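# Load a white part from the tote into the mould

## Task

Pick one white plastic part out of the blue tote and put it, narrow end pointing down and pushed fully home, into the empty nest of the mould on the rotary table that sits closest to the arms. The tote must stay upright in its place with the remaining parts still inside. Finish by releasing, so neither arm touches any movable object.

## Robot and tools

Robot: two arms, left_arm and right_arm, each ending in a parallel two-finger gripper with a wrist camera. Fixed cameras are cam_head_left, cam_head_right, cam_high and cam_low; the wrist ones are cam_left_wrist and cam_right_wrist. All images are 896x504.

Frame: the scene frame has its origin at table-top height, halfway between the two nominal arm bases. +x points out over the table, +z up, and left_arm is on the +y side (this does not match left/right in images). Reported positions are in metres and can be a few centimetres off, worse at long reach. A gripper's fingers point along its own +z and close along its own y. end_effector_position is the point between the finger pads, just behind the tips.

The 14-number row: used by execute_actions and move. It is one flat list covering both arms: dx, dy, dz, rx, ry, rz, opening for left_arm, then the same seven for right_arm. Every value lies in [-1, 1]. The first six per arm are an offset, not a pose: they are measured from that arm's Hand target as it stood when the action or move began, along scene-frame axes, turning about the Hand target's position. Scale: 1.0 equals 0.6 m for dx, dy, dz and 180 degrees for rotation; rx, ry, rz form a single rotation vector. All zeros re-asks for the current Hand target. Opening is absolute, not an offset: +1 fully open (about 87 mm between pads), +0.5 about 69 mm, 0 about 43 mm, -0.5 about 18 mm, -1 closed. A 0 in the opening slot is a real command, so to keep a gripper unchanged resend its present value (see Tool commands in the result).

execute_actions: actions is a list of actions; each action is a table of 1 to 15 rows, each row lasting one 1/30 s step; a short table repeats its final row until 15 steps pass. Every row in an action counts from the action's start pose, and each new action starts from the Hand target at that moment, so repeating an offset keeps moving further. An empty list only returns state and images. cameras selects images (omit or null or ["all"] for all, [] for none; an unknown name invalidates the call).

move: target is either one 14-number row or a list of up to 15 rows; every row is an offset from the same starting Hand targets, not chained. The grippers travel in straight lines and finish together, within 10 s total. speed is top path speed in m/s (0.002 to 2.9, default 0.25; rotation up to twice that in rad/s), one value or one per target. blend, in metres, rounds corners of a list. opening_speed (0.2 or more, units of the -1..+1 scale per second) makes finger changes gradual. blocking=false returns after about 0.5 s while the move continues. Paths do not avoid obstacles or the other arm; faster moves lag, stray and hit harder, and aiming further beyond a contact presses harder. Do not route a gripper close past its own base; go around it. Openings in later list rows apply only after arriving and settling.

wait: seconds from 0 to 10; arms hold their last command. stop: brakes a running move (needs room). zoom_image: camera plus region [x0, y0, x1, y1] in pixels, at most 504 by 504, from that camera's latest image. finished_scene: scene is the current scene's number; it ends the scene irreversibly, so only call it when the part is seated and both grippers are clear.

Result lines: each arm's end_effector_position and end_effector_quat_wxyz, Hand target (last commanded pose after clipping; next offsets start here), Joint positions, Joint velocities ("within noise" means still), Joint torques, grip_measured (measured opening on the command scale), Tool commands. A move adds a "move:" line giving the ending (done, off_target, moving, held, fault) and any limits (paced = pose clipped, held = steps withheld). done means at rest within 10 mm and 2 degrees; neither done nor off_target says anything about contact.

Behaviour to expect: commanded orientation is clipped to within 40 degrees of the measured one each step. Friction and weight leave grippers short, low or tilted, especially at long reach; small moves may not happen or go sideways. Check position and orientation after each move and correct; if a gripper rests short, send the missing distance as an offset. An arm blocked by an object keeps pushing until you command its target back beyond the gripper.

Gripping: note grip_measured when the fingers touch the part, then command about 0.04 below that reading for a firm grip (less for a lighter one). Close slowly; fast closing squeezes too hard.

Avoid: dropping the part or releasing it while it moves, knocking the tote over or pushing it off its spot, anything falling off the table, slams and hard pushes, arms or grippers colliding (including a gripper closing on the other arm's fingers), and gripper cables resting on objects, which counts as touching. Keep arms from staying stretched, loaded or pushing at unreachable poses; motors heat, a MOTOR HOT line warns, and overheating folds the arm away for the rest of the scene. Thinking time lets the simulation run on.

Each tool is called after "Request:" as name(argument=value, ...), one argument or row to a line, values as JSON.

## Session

Request:
execute_actions(
  actions=[],
)

Request:
zoom_image(
  camera="cam_head_right",
  region=[220, 200, 380, 360],
)

Request:
zoom_image(
  camera="cam_high",
  region=[390, 190, 540, 320],
)

Scene clock: 0.00 s.
left_arm: end_effector_position=(+0.3120, +0.2415, +0.2616) grip_measured=+1.000 end_effector_quat_wxyz=(+0.542, +0.103, +0.831, +0.070) | right_arm: end_effector_position=(+0.2310, -0.4574, +0.1255) grip_measured=+0.985 end_effector_quat_wxyz=(+0.450, +0.120, +0.878, -0.108)
Joint positions: left_arm=[-0.537 0.881 0.854 -0.45 -0.503 0.007 1] | right_arm=[-0.232 0.823 0.419 -0.208 0.095 -0.034 0.993]
Joint velocities: within noise
Joint torques (N m): no reading
Motor temperatures (°C): left_arm=[29 31 34 28 27 29 28] | right_arm=[30 35 32 28 27 28 31]
Heat: left arm: 34 °C; right arm: 35 °C.
Hand target: left_arm +0.3125, +0.2412, +0.2659; +0.547, +0.101, +0.829, +0.068 | right_arm +0.2344, -0.4583, +0.1320; +0.458, +0.120, +0.874, -0.109
Tool commands: left_gripper/opening=+1.0 right_gripper/opening=+1.0
camera_calibration:
cam_left_wrist: T_world_to_cam=[[-0.0995639, -0.970617, -0.219066, 0.319436], [-0.954538, 0.155336, -0.254417, 0.348628], [0.28097, 0.183776, -0.941957, 0.249229], [0, 0, 0, 1]] pos_world=[0.294557, 0.210093, 0.393437]
cam_right_wrist: T_world_to_cam=[[-0.31501, -0.944202, 0.0961823, -0.375248], [-0.946053, 0.304287, -0.111325, 0.397031], [0.0758463, -0.126062, -0.989119, 0.190546], [0, 0, 0, 1]] pos_world=[0.242954, -0.451101, 0.268765]

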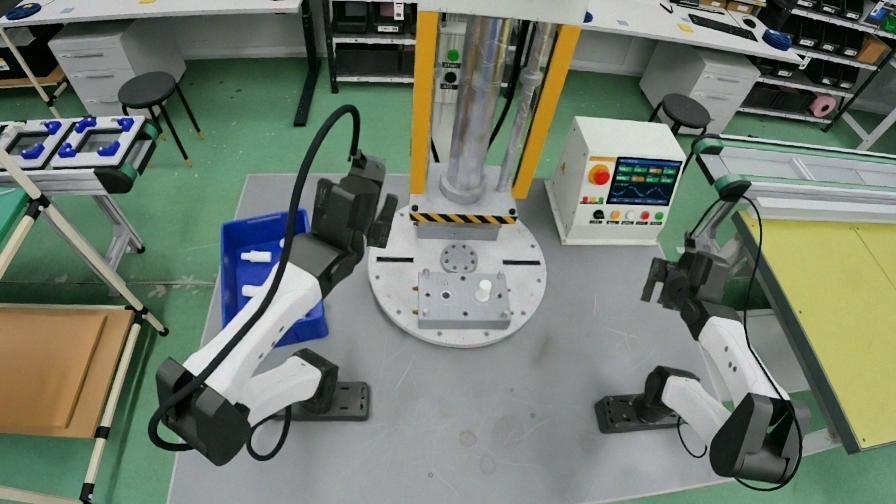

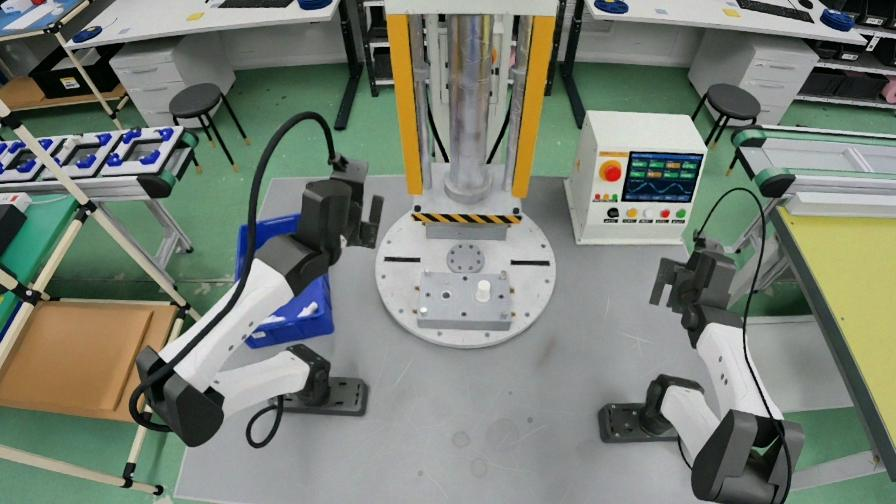

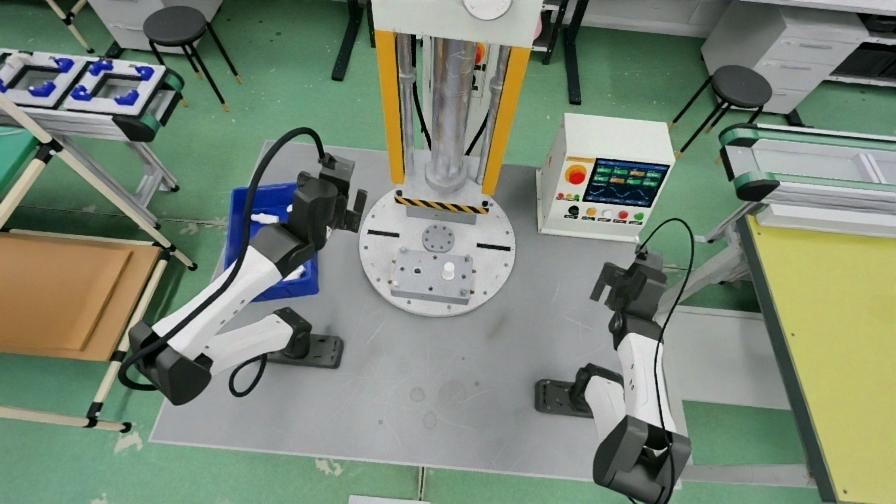

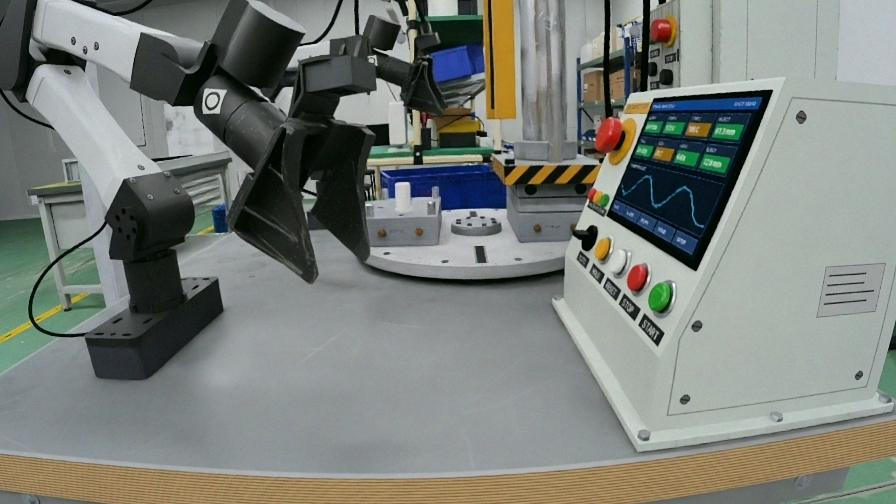

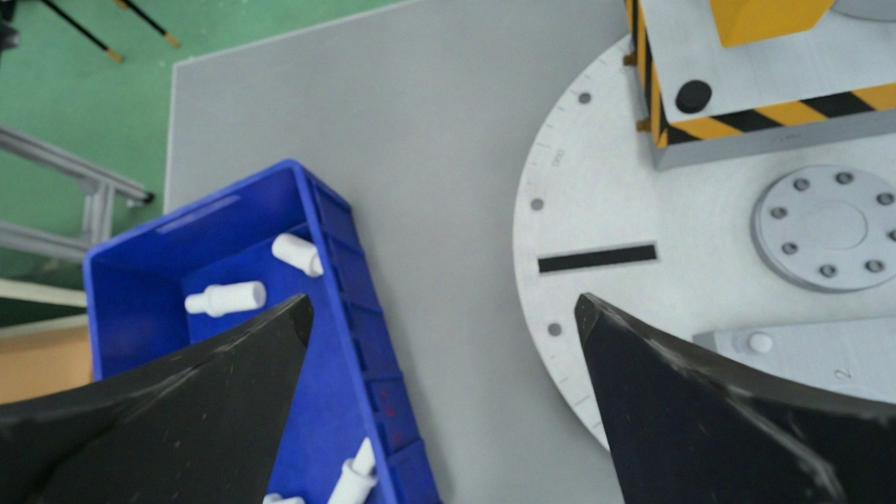

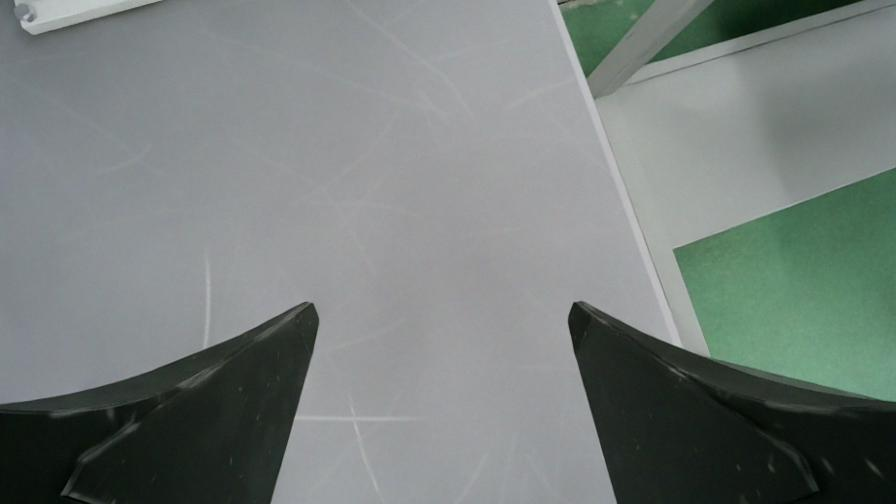

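Scaled by 3.150 from the camera's 896x504 image, which has a finer 1280x720 frame.

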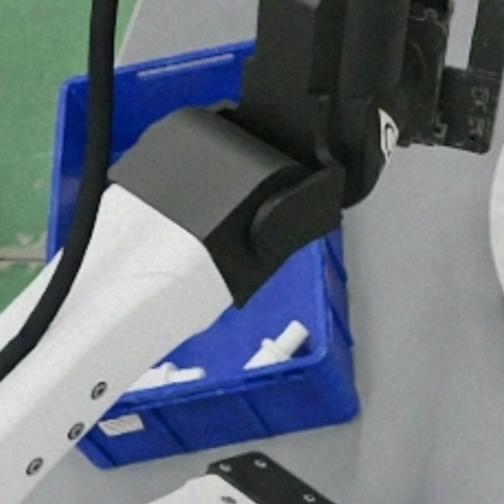

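Scaled by 3.360 from the camera's 896x504 image, which has a finer 1280x720 frame.

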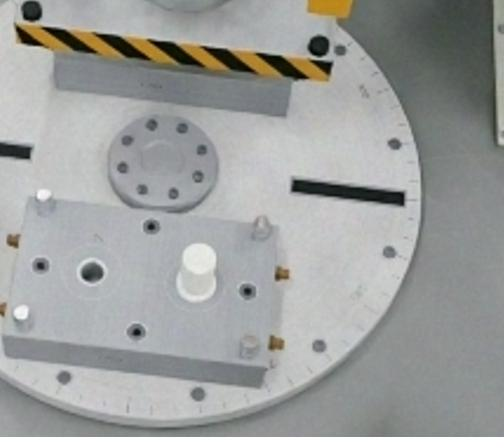

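Request:
move(
  target=[-0.121,0.381,-0.06,-0.27,0.299,0.408,1,0,0,0,0,0,0,1],
  speed=0.5,
  cameras=["cam_high","cam_head_right","cam_left_wrist"],
)

Request:
zoom_image(
  camera="cam_high",
  region=[210, 170, 340, 310],
)

Request:
zoom_image(
  camera="cam_head_right",
  region=[220, 200, 360, 360],
)

Scene clock: 42.23 s.
left_arm: end_effector_position=(+0.2372, +0.4691, +0.2261) grip_measured=+1.000 end_effector_quat_wxyz=(+0.015, -0.568, +0.823, +0.006) | right_arm: end_effector_position=(+0.2310, -0.4574, +0.1255) grip_measured=+0.985 end_effector_quat_wxyz=(+0.450, +0.120, +0.878, -0.108)
Joint positions: left_arm=[0.714 1.664 1.696 -1.572 -0.009 -0.507 1] | right_arm=[-0.232 0.823 0.419 -0.208 0.095 -0.034 0.993]
Joint velocities: within noise
Joint torques (N m): left_arm=[1.13 -5.48 9.4 0.26 0.17 -0.07] | right_arm=[-0.32 -1.21 8.18 2.14 0.08 0]
Motor temperatures (°C): left_arm=[29 31 41 31 27 29 28] | right_arm=[30 35 39 34 27 28 31]
Heat: left arm: 41 °C; right arm: 39 °C.
Hand target: left_arm +0.2399, +0.4698, +0.2299; +0.000, -0.574, +0.819, +0.000 | right_arm +0.2344, -0.4583, +0.1320; +0.458, +0.120, +0.874, -0.109
Off the commanded pose: left_arm 0.005 m, 2 deg | right_arm 0.007 m, 1 deg.
joint sent to its limit (left arm) — joint 4 (wrist pitch), lower limit. The joint targets still meet the commanded pose.
move: done
camera_calibration:
cam_left_wrist: T_world_to_cam=[[0.937272, -0.348293, 0.0146368, -0.06559], [-0.240472, -0.615582, 0.750488, 0.197918], [-0.252379, -0.706931, -0.660722, 0.6757], [0, 0, 0, 1]] pos_world=[0.279602, 0.576663, 0.298875]
Images, in order (width x height): cam_head_right 896x504, cam_high 896x504, cam_left_wrist 896x504.

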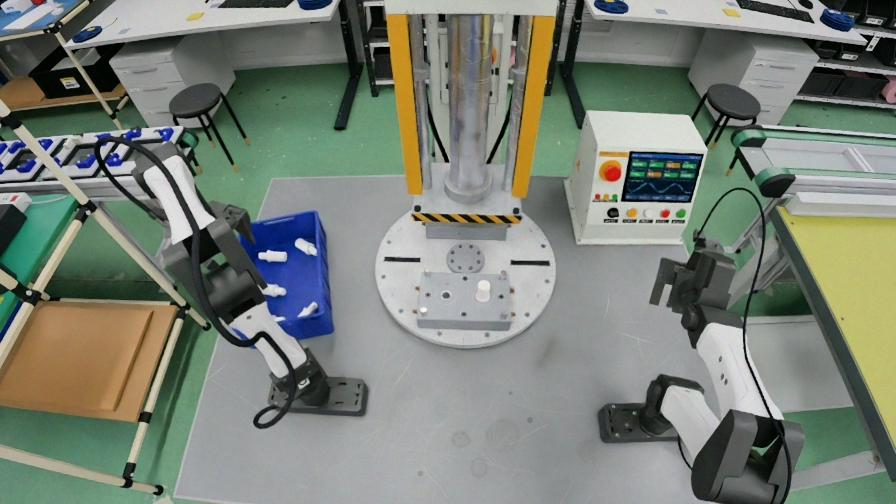

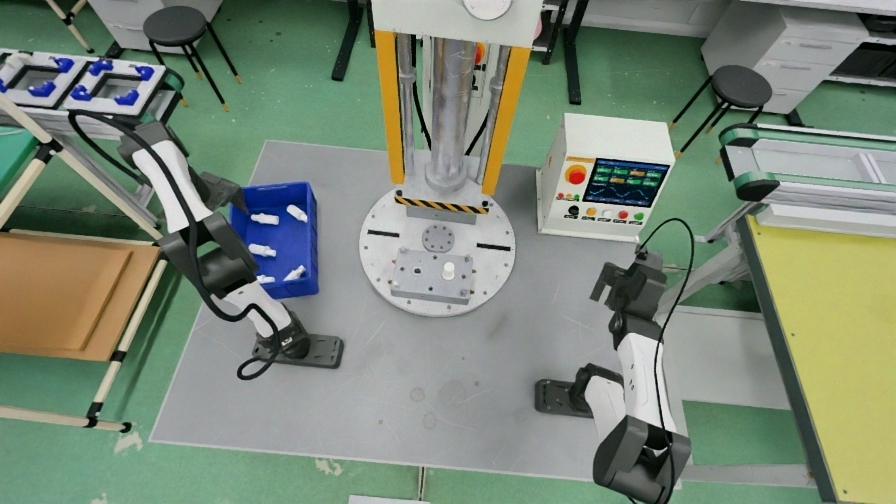

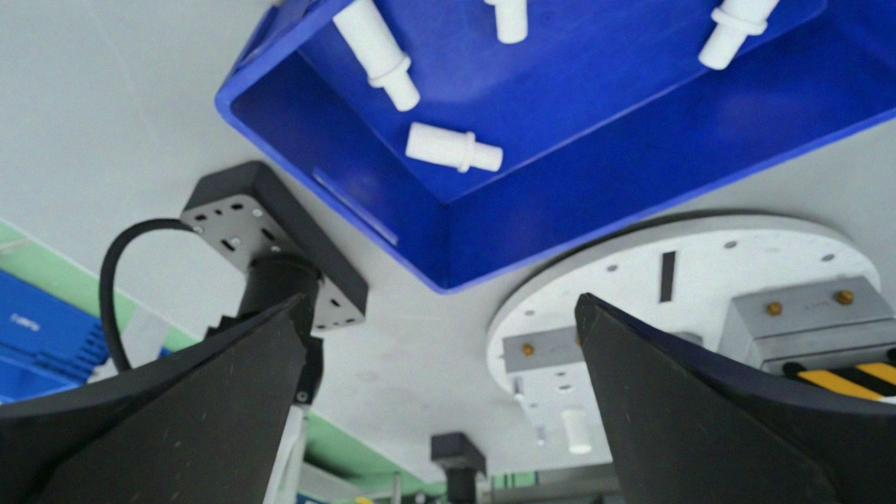

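Scaled by 3.600 from the camera's 896x504 image, which has a finer 1280x720 frame.

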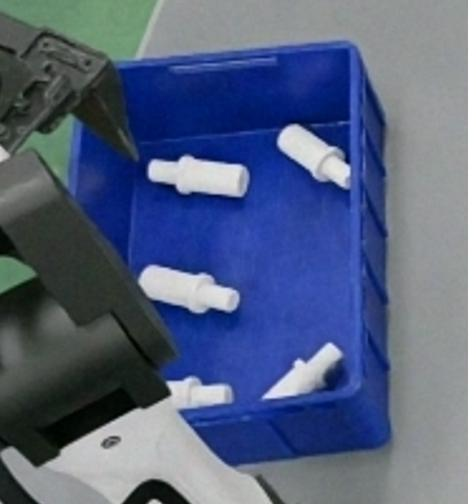

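Scaled by 3.150 from the camera's 896x504 image, which has a finer 1280x720 frame.

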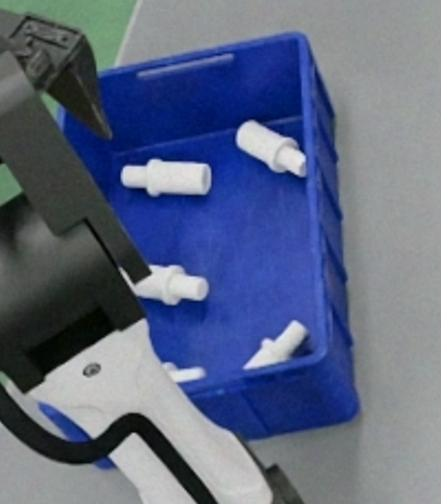

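Request:
move(
  target=[0.08,0.06,-0.15,0,0,0.061,0.2,0,0,0,0,0,0,1],
  speed=0.3,
  cameras=["cam_high","cam_left_wrist"],
)

Request:
zoom_image(
  camera="cam_high",
  region=[210, 170, 340, 310],
)

Scene clock: 55.53 s.
left_arm: end_effector_position=(+0.2856, +0.5031, +0.1429) grip_measured=+0.200 end_effector_quat_wxyz=(-0.002, -0.643, +0.766, +0.004) | right_arm: end_effector_position=(+0.2310, -0.4574, +0.1255) grip_measured=+0.985 end_effector_quat_wxyz=(+0.450, +0.120, +0.878, -0.108)
Joint positions: left_arm=[0.718 1.874 1.611 -1.313 -0.009 -0.691 0.6] | right_arm=[-0.232 0.823 0.419 -0.208 0.095 -0.034 0.993]
Joint velocities: within noise
Joint torques (N m): left_arm=[1.32 -7.57 7.02 0.48 0.14 -0.07] | right_arm=[-0.36 -1.25 8.08 2.16 0.09 0.01]
Motor temperatures (°C): left_arm=[29 32 41 30 27 29 28] | right_arm=[30 35 40 35 27 28 31]
Heat: left arm: 41 °C; right arm: 40 °C.
Hand target: left_arm +0.2879, +0.5058, +0.1400; +0.000, -0.649, +0.761, +0.000 | right_arm +0.2344, -0.4583, +0.1320; +0.458, +0.120, +0.874, -0.109
Off the commanded pose: left_arm 0.005 m, 1 deg | right_arm 0.007 m, 1 deg.
move: done
camera_calibration:
cam_left_wrist: T_world_to_cam=[[0.985857, -0.167577, -0.00189251, -0.200245], [-0.105533, -0.629544, 0.769764, 0.258553], [-0.130186, -0.758678, -0.638325, 0.644942], [0, 0, 0, 1]] pos_world=[0.308662, 0.618517, 0.212279]
Images, in order (width x height): cam_high 896x504, cam_left_wrist 896x504.

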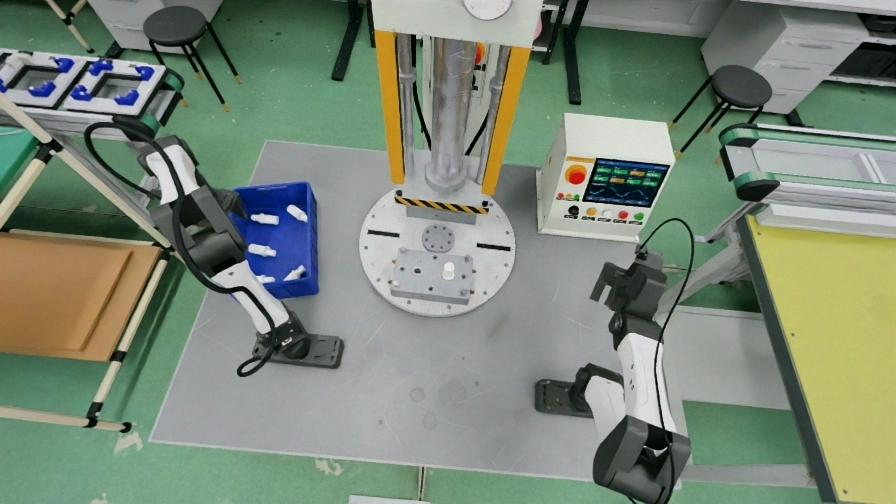

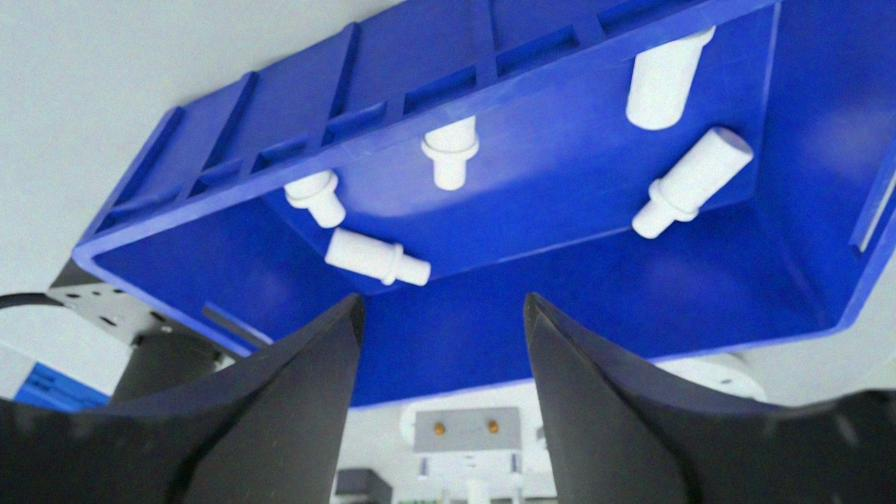

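Scaled by 3.600 from the camera's 896x504 image, which has a finer 1280x720 frame.

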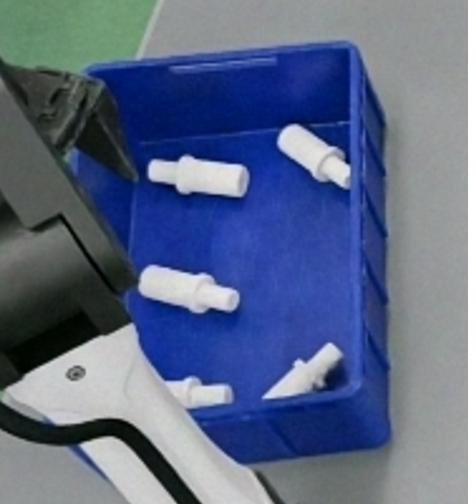

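Request:
move(
  target=[
    [0.004,-0.012,0,0.152,-0.024,0,0.2,0,0,0,0,0,0,1],
    [0.004,-0.012,-0.2,0.152,-0.024,0,0.2,0,0,0,0,0,0,1],
  ],
  speed=0.15,
)

Request:
zoom_image(
  camera="cam_high",
  region=[180, 150, 350, 320],
)

Scene clock: 108.83 s.
left_arm: end_effector_position=(+0.2906, +0.4958, +0.0267) grip_measured=+0.200 end_effector_quat_wxyz=(+0.180, -0.629, +0.742, +0.146) | right_arm: end_effector_position=(+0.2310, -0.4574, +0.1255) grip_measured=+0.985 end_effector_quat_wxyz=(+0.450, +0.120, +0.878, -0.108)
Joint positions: left_arm=[0.511 1.7 0.894 -0.455 -0.357 -0.853 0.6] | right_arm=[-0.232 0.823 0.419 -0.208 0.095 -0.034 0.993]
Joint velocities: within noise
Joint torques (N m): left_arm=[0.47 -4.9 5.9 1.15 -0.37 -0.04] | right_arm=[-0.32 -1.22 8.14 2.13 0.09 0.02]
Motor temperatures (°C): left_arm=[29 36 40 30 27 29 28] | right_arm=[30 35 43 37 27 28 31]
Heat: left arm: 40 °C; right arm: 43 °C.
Hand target: left_arm +0.2903, +0.4985, +0.0199; +0.182, -0.630, +0.738, +0.155 | right_arm +0.2344, -0.4583, +0.1320; +0.458, +0.120, +0.874, -0.109
Off the commanded pose: left_arm 0.007 m, 1 deg | right_arm 0.007 m, 1 deg.
move: done
camera_calibration:
cam_left_wrist: T_world_to_cam=[[0.986488, -0.162565, 0.0203716, -0.209948], [-0.157024, -0.90265, 0.400707, 0.504168], [-0.0467523, -0.398491, -0.91598, 0.370476], [0, 0, 0, 1]] pos_world=[0.303598, 0.568589, 0.141602]
cam_right_wrist: T_world_to_cam=[[-0.31501, -0.944202, 0.0961823, -0.375248], [-0.946053, 0.304287, -0.111325, 0.397031], [0.0758463, -0.126062, -0.989119, 0.190546], [0, 0, 0, 1]] pos_world=[0.242954, -0.451101, 0.268765]

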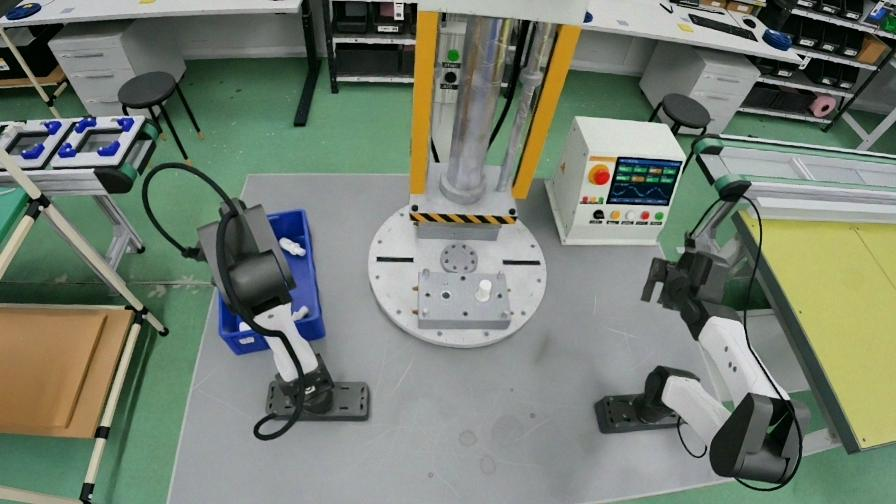

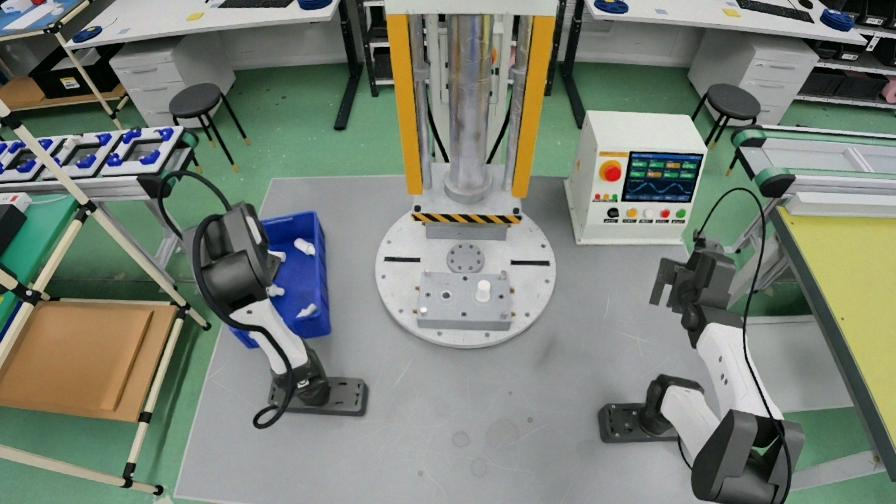

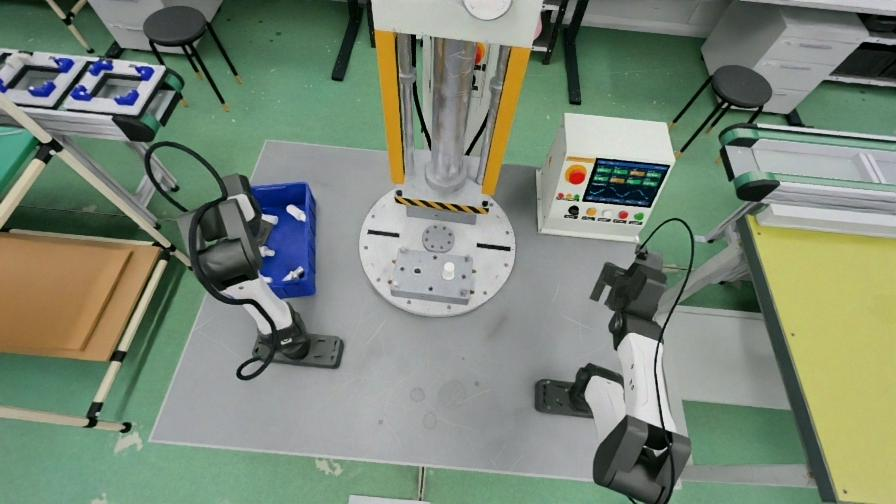

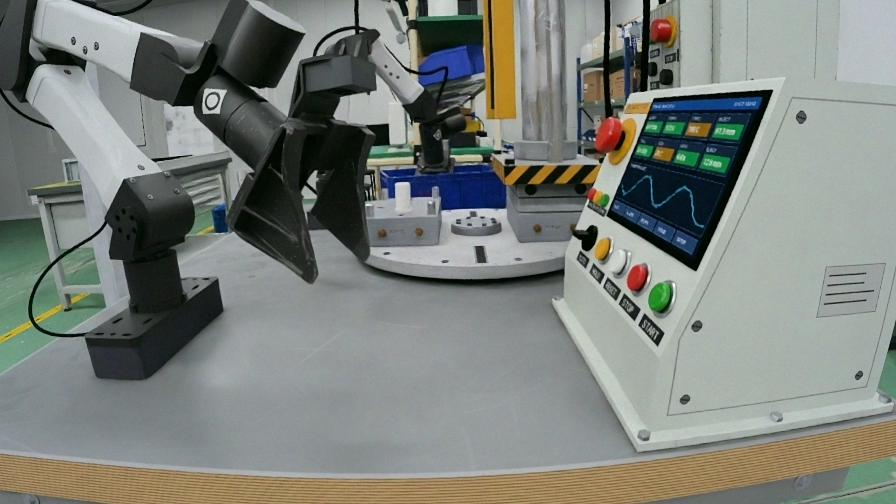

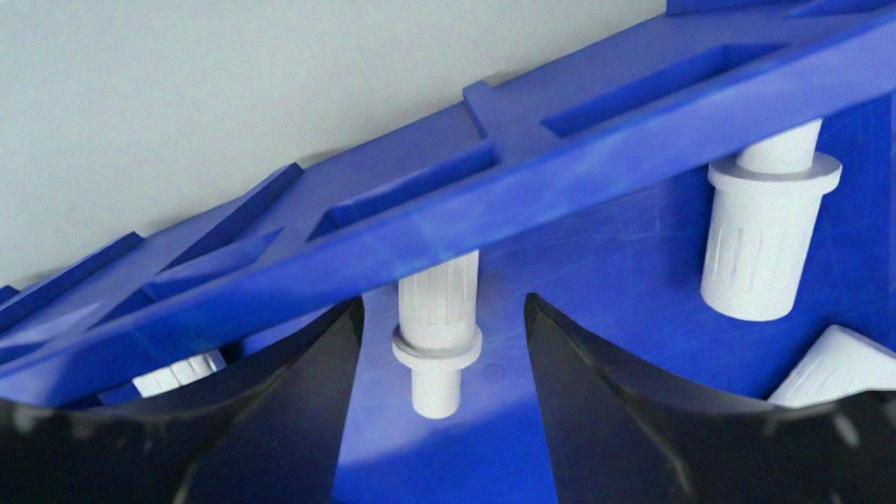

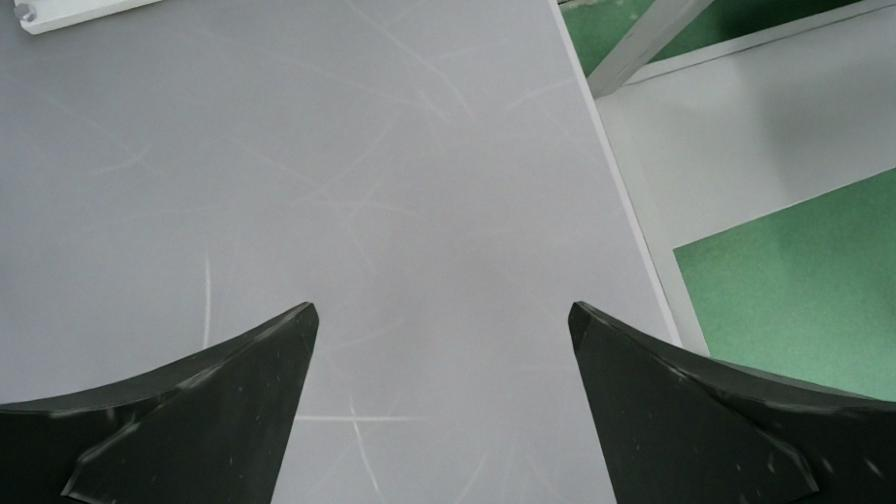

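Scaled by 2.965 from the camera's 896x504 image, which has a finer 1280x720 frame.

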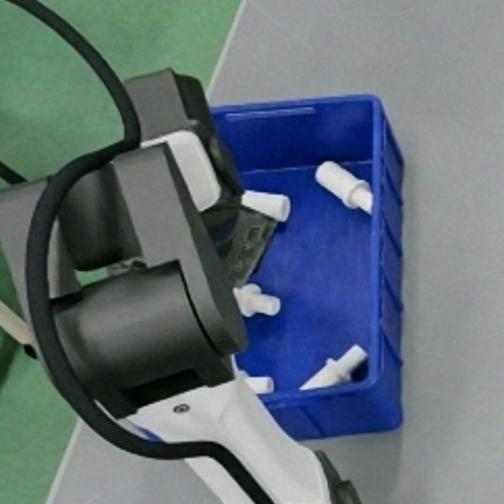

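Request:
move(
  target=[
    [0,0,0,0,0,0,-0.5,0,0,0,0,0,0,1],
    [0,0,0.17,0,0,0,-0.5,0,0,0,0,0,0,1],
    [0.016,-0.0975,0.17,0,0,-0.339,-0.5,0,0,0,0,0,0,1],
  ],
  speed=[0.1,0.1,0.25],
  opening_speed=0.7,
  cameras=["cam_high","cam_head_right","cam_left_wrist"],
)

Scene clock: 123.60 s.
left_arm: end_effector_position=(+0.2962, +0.4424, +0.1165) grip_measured=-0.350 end_effector_quat_wxyz=(+0.217, -0.178, +0.959, +0.043) | right_arm: end_effector_position=(+0.2310, -0.4574, +0.1255) grip_measured=+0.985 end_effector_quat_wxyz=(+0.450, +0.120, +0.878, -0.108)
Joint positions: left_arm=[0.459 1.415 0.985 -0.696 0.03 0.072 0.325] | right_arm=[-0.232 0.823 0.419 -0.208 0.095 -0.034 0.993]
Joint velocities: within noise
Joint torques (N m): left_arm=[0.18 -6.95 7.01 1.32 0.27 0.1] | right_arm=[-0.32 -1.36 8.23 2.13 0.06 0.02]
Motor temperatures (°C): left_arm=[29 35 40 30 27 29 28] | right_arm=[30 35 43 37 27 28 31]
Heat: left arm: 40 °C; right arm: 43 °C.
Hand target: left_arm +0.2999, +0.4400, +0.1220; +0.236, -0.168, +0.956, +0.041 | right_arm +0.2344, -0.4583, +0.1320; +0.458, +0.120, +0.874, -0.109
Off the commanded pose: left_arm 0.007 m, 2 deg | right_arm 0.007 m, 1 deg.
move: done
camera_calibration:
cam_left_wrist: T_world_to_cam=[[0.362982, -0.931779, 0.00567634, 0.3007], [-0.846428, -0.327174, 0.420139, 0.368185], [-0.389619, -0.157307, -0.907442, 0.425506], [0, 0, 0, 1]] pos_world=[0.368279, 0.467582, 0.229727]
Images, in order (width x height): cam_head_right 896x504, cam_high 896x504, cam_left_wrist 896x504.

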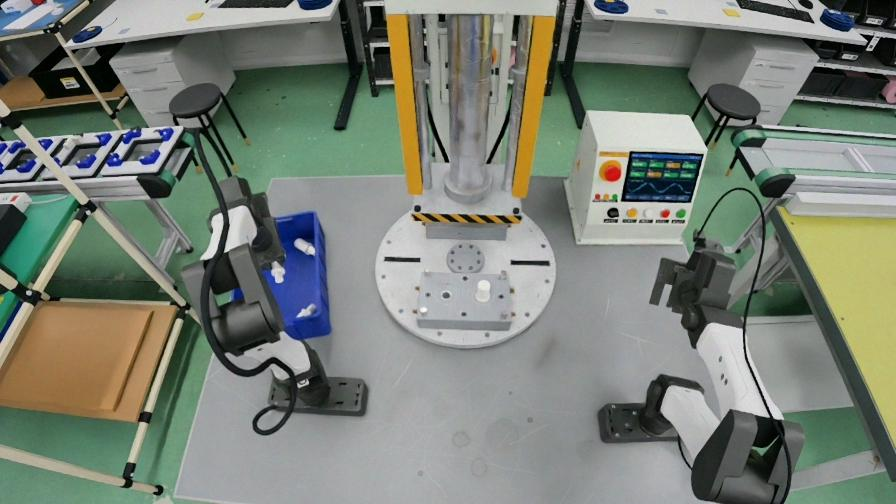

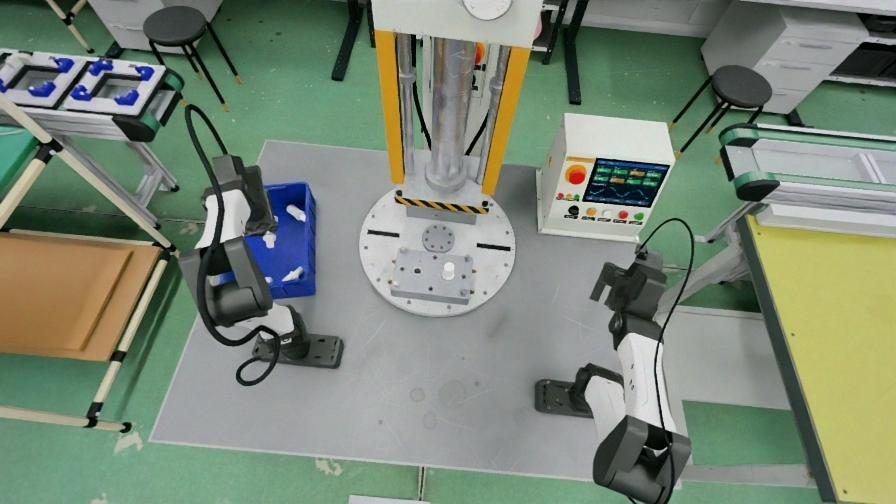

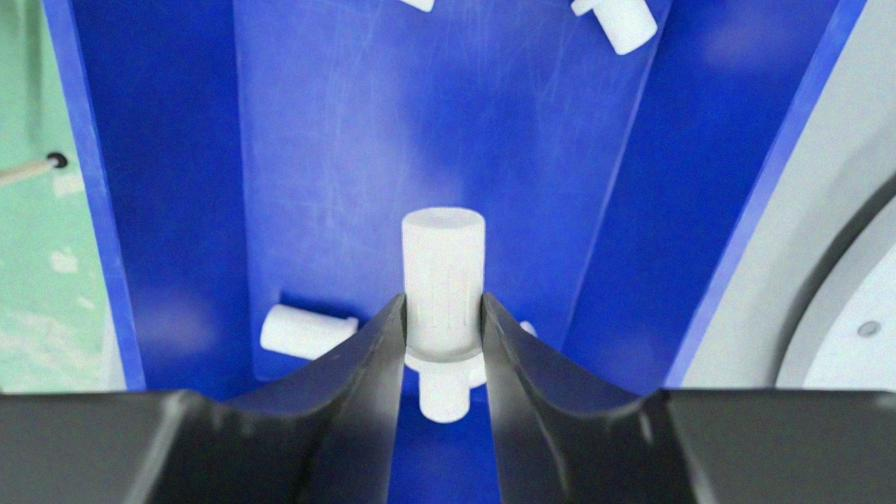

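Request:
move(
  target=[
    [0.06,0.005,0,0,0,0,-0.5,0,0,0,0,0,0,1],
    [0.06,0.005,-0.156,0,0,0,-0.5,0,0,0,0,0,0,1],
    [0.06,0.005,-0.156,0,0,0,0.15,0,0,0,0,0,0,1],
  ],
  speed=[0.15,0.08,0.1],
  opening_speed=0.5,
  cameras=["cam_high","cam_left_wrist"],
)

Scene clock: 133.90 s.
left_arm: end_effector_position=(+0.3342, +0.4434, +0.0331) grip_measured=+0.150 end_effector_quat_wxyz=(+0.235, -0.167, +0.957, +0.039) | right_arm: end_effector_position=(+0.2310, -0.4574, +0.1255) grip_measured=+0.985 end_effector_quat_wxyz=(+0.450, +0.120, +0.878, -0.108)
Joint positions: left_arm=[0.415 1.65 0.842 -0.282 0.03 0.05 0.575] | right_arm=[-0.232 0.823 0.419 -0.208 0.095 -0.034 0.993]
Joint velocities: within noise
Joint torques (N m): left_arm=[0.24 -5.19 6.5 1.42 0.05 -0.05] | right_arm=[-0.36 -1.33 8.14 2.13 0.08 0.02]
Motor temperatures (°C): left_arm=[29 35 39 31 27 29 28] | right_arm=[30 35 44 38 27 28 31]
Heat: left arm: 39 °C; right arm: 44 °C.
Hand target: left_arm +0.3358, +0.4431, +0.0282; +0.236, -0.168, +0.956, +0.041 | right_arm +0.2344, -0.4583, +0.1320; +0.458, +0.120, +0.874, -0.109
Off the commanded pose: left_arm 0.005 m, 0 deg | right_arm 0.007 m, 1 deg.
move: done
camera_calibration:
cam_left_wrist: T_world_to_cam=[[0.339941, -0.940347, 0.0136702, 0.299533], [-0.86825, -0.308226, 0.388766, 0.43564], [-0.361361, -0.144027, -0.921235, 0.3499], [0, 0, 0, 1]] pos_world=[0.402861, 0.466335, 0.148884]
Images, in order (width x height): cam_high 896x504, cam_left_wrist 896x504.

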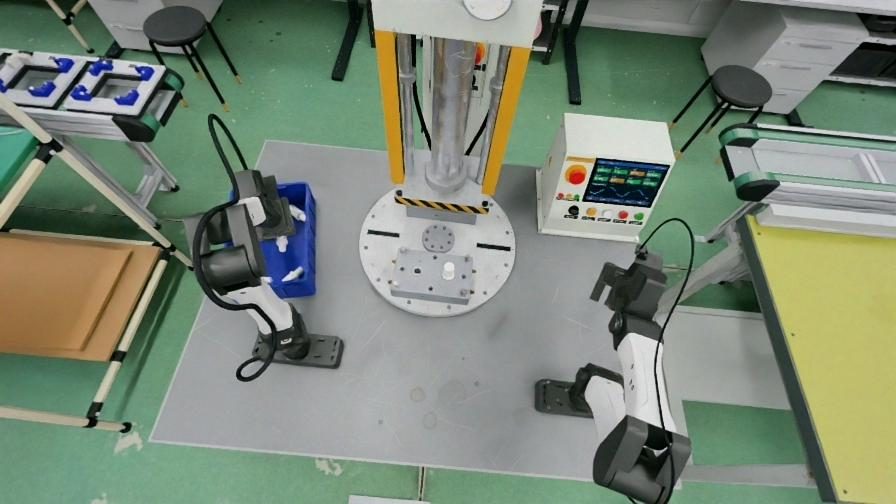

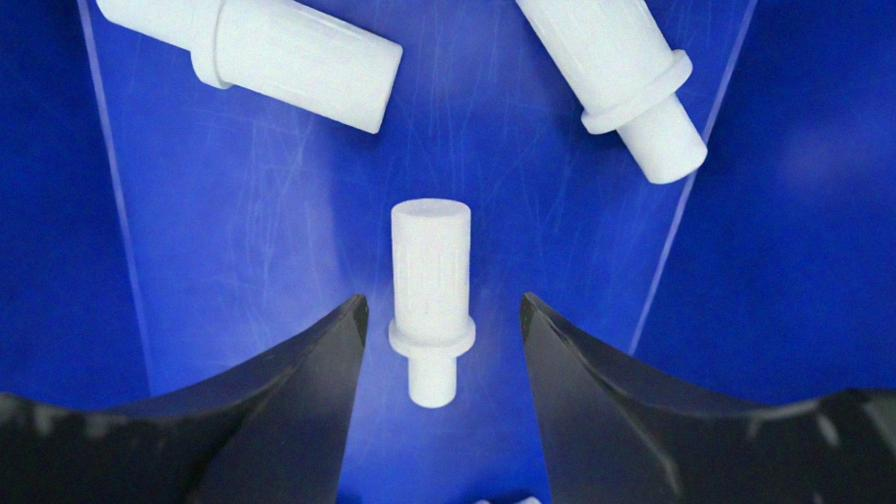

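Request:
move(
  target=[
    [0,0,0,0,0,0,-0.5,0,0,0,0,0,0,1],
    [0,0,0.025,0,0,0,-0.5,0,0,0,0,0,0,1],
    [-0.063,-0.013,0.025,0,0,0,-0.5,0,0,0,0,0,0,1],
    [-0.063,-0.013,0,0,0,0,-0.5,0,0,0,0,0,0,1],
    [-0.063,-0.013,0,0,0,0,0.2,0,0,0,0,0,0,1],
  ],
  speed=0.1,
  opening_speed=0.7,
  cameras=[],
)

Request:
move(
  target=[
    [0,0,0.14,0,0,0,0.2,0,0,0,0,0,0,1],
    [0.006,0.004,0.14,-0.0527,0.1447,0,0.2,0,0,0,0,0,0,1],
  ],
  speed=0.25,
  cameras=["cam_high","cam_left_wrist"],
)

Scene clock: 161.00 s.
left_arm: end_effector_position=(+0.2974, +0.4332, +0.0308) grip_measured=+0.200 end_effector_quat_wxyz=(+0.231, -0.170, +0.957, +0.041) | right_arm: end_effector_position=(+0.2310, -0.4574, +0.1255) grip_measured=+0.985 end_effector_quat_wxyz=(+0.450, +0.120, +0.878, -0.108)
Joint positions: left_arm=[0.431 1.519 0.7 -0.279 0.03 0.059 0.6] | right_arm=[-0.232 0.823 0.419 -0.208 0.095 -0.034 0.993]
Joint velocities: within noise
Joint torques (N m): left_arm=[1.31 -4.75 6.22 1.41 0.19 0.11] | right_arm=[-0.32 -1.26 8.12 2.13 0.08 0.02]
Motor temperatures (°C): left_arm=[29 35 40 32 27 29 28] | right_arm=[30 35 45 39 27 28 31]
Heat: left arm: 40 °C; right arm: 45 °C.
Hand target: left_arm +0.2981, +0.4352, +0.0283; +0.236, -0.168, +0.956, +0.041 | right_arm +0.2344, -0.4583, +0.1320; +0.458, +0.120, +0.874, -0.109
Off the commanded pose: left_arm 0.003 m, 1 deg | right_arm 0.007 m, 1 deg.
move: done
No camera images: "cameras" was empty.

Scene clock: 163.23 s.
left_arm: end_effector_position=(+0.2977, +0.4364, +0.1116) grip_measured=+0.200 end_effector_quat_wxyz=(+0.003, -0.179, +0.984, -0.007) | right_arm: end_effector_position=(+0.2310, -0.4574, +0.1255) grip_measured=+0.985 end_effector_quat_wxyz=(+0.450, +0.120, +0.878, -0.108)
Joint positions: left_arm=[0.431 1.829 1.429 -1.168 0.014 0.059 0.6] | right_arm=[-0.232 0.823 0.419 -0.208 0.095 -0.034 0.993]
Joint velocities: within noise
Joint torques (N m): left_arm=[-0.08 -6.35 9.69 0.25 -0.02 0.03] | right_arm=[-0.38 -1.22 8.03 2.14 0.1 0.02]
Motor temperatures (°C): left_arm=[29 35 40 32 27 29 28] | right_arm=[30 35 45 39 27 28 31]
Heat: left arm: 40 °C; right arm: 45 °C.
Hand target: left_arm +0.3016, +0.4376, +0.1123; +0.000, -0.173, +0.985, -0.001 | right_arm +0.2344, -0.4583, +0.1320; +0.458, +0.120, +0.874, -0.109
Off the commanded pose: left_arm 0.004 m, 1 deg | right_arm 0.007 m, 1 deg.
move: done
camera_calibration:
cam_left_wrist: T_world_to_cam=[[0.357748, -0.933565, 0.0217467, 0.295206], [-0.603599, -0.213408, 0.768196, 0.2088], [-0.71252, -0.287947, -0.639845, 0.544031], [0, 0, 0, 1]] pos_world=[0.408055, 0.476805, 0.181277]
Images, in order (width x height): cam_high 896x504, cam_left_wrist 896x504.

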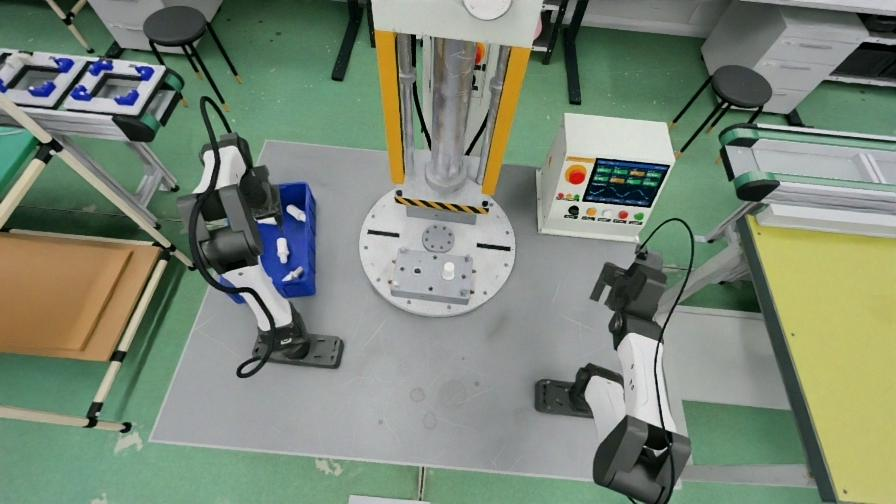

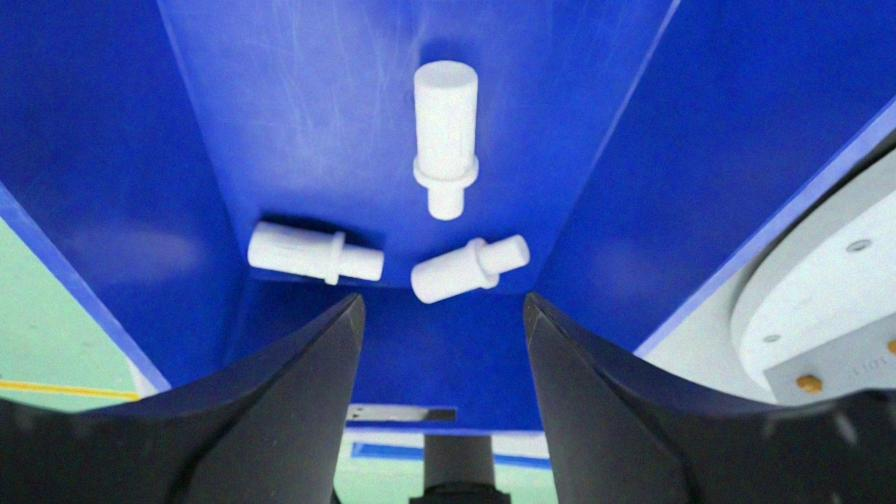

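Request:
move(
  target=[
    [0.004,-0.004,-0.152,0,0,0,0.2,0,0,0,0,0,0,1],
    [0.004,-0.004,-0.152,0,0,0,-0.5,0,0,0,0,0,0,1],
  ],
  speed=0.12,
  opening_speed=0.6,
  cameras=["cam_left_wrist"],
)

Scene clock: 176.37 s.
left_arm: end_effector_position=(+0.2997, +0.4342, +0.0285) grip_measured=-0.364 end_effector_quat_wxyz=(-0.005, -0.174, +0.985, -0.007) | right_arm: end_effector_position=(+0.2310, -0.4574, +0.1255) grip_measured=+0.985 end_effector_quat_wxyz=(+0.450, +0.120, +0.878, -0.108)
Joint positions: left_arm=[0.421 1.945 1.235 -0.873 0.012 0.059 0.318] | right_arm=[-0.232 0.823 0.419 -0.208 0.095 -0.034 0.993]
Joint velocities: within noise
Joint torques (N m): left_arm=[0.06 -6.91 5.96 0.66 0.01 -0.06] | right_arm=[-0.34 -1.2 8.16 2.16 0.08 0.01]
Motor temperatures (°C): left_arm=[29 35 40 31 27 29 28] | right_arm=[30 34 45 39 27 28 31]
Heat: left arm: 40 °C; right arm: 45 °C.
Hand target: left_arm +0.3041, +0.4353, +0.0211; +0.000, -0.173, +0.985, -0.001 | right_arm +0.2344, -0.4583, +0.1320; +0.458, +0.120, +0.874, -0.109
Off the commanded pose: left_arm 0.009 m, 1 deg | right_arm 0.007 m, 1 deg.
move: done
camera_calibration:
cam_left_wrist: T_world_to_cam=[[0.34844, -0.937102, 0.0207098, 0.298616], [-0.593795, -0.203586, 0.778434, 0.265937], [-0.725256, -0.283535, -0.627385, 0.493215], [0, 0, 0, 1]] pos_world=[0.411569, 0.473819, 0.0962368]
Images, in order (width x height): cam_left_wrist 896x504.

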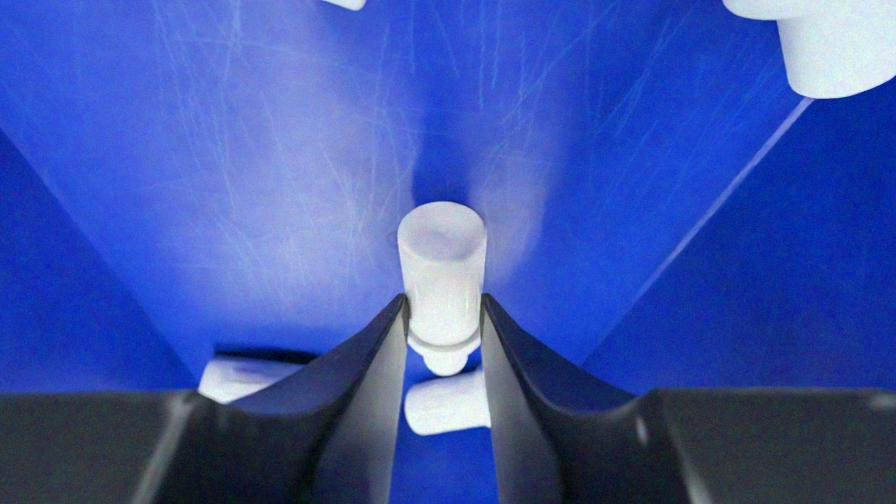

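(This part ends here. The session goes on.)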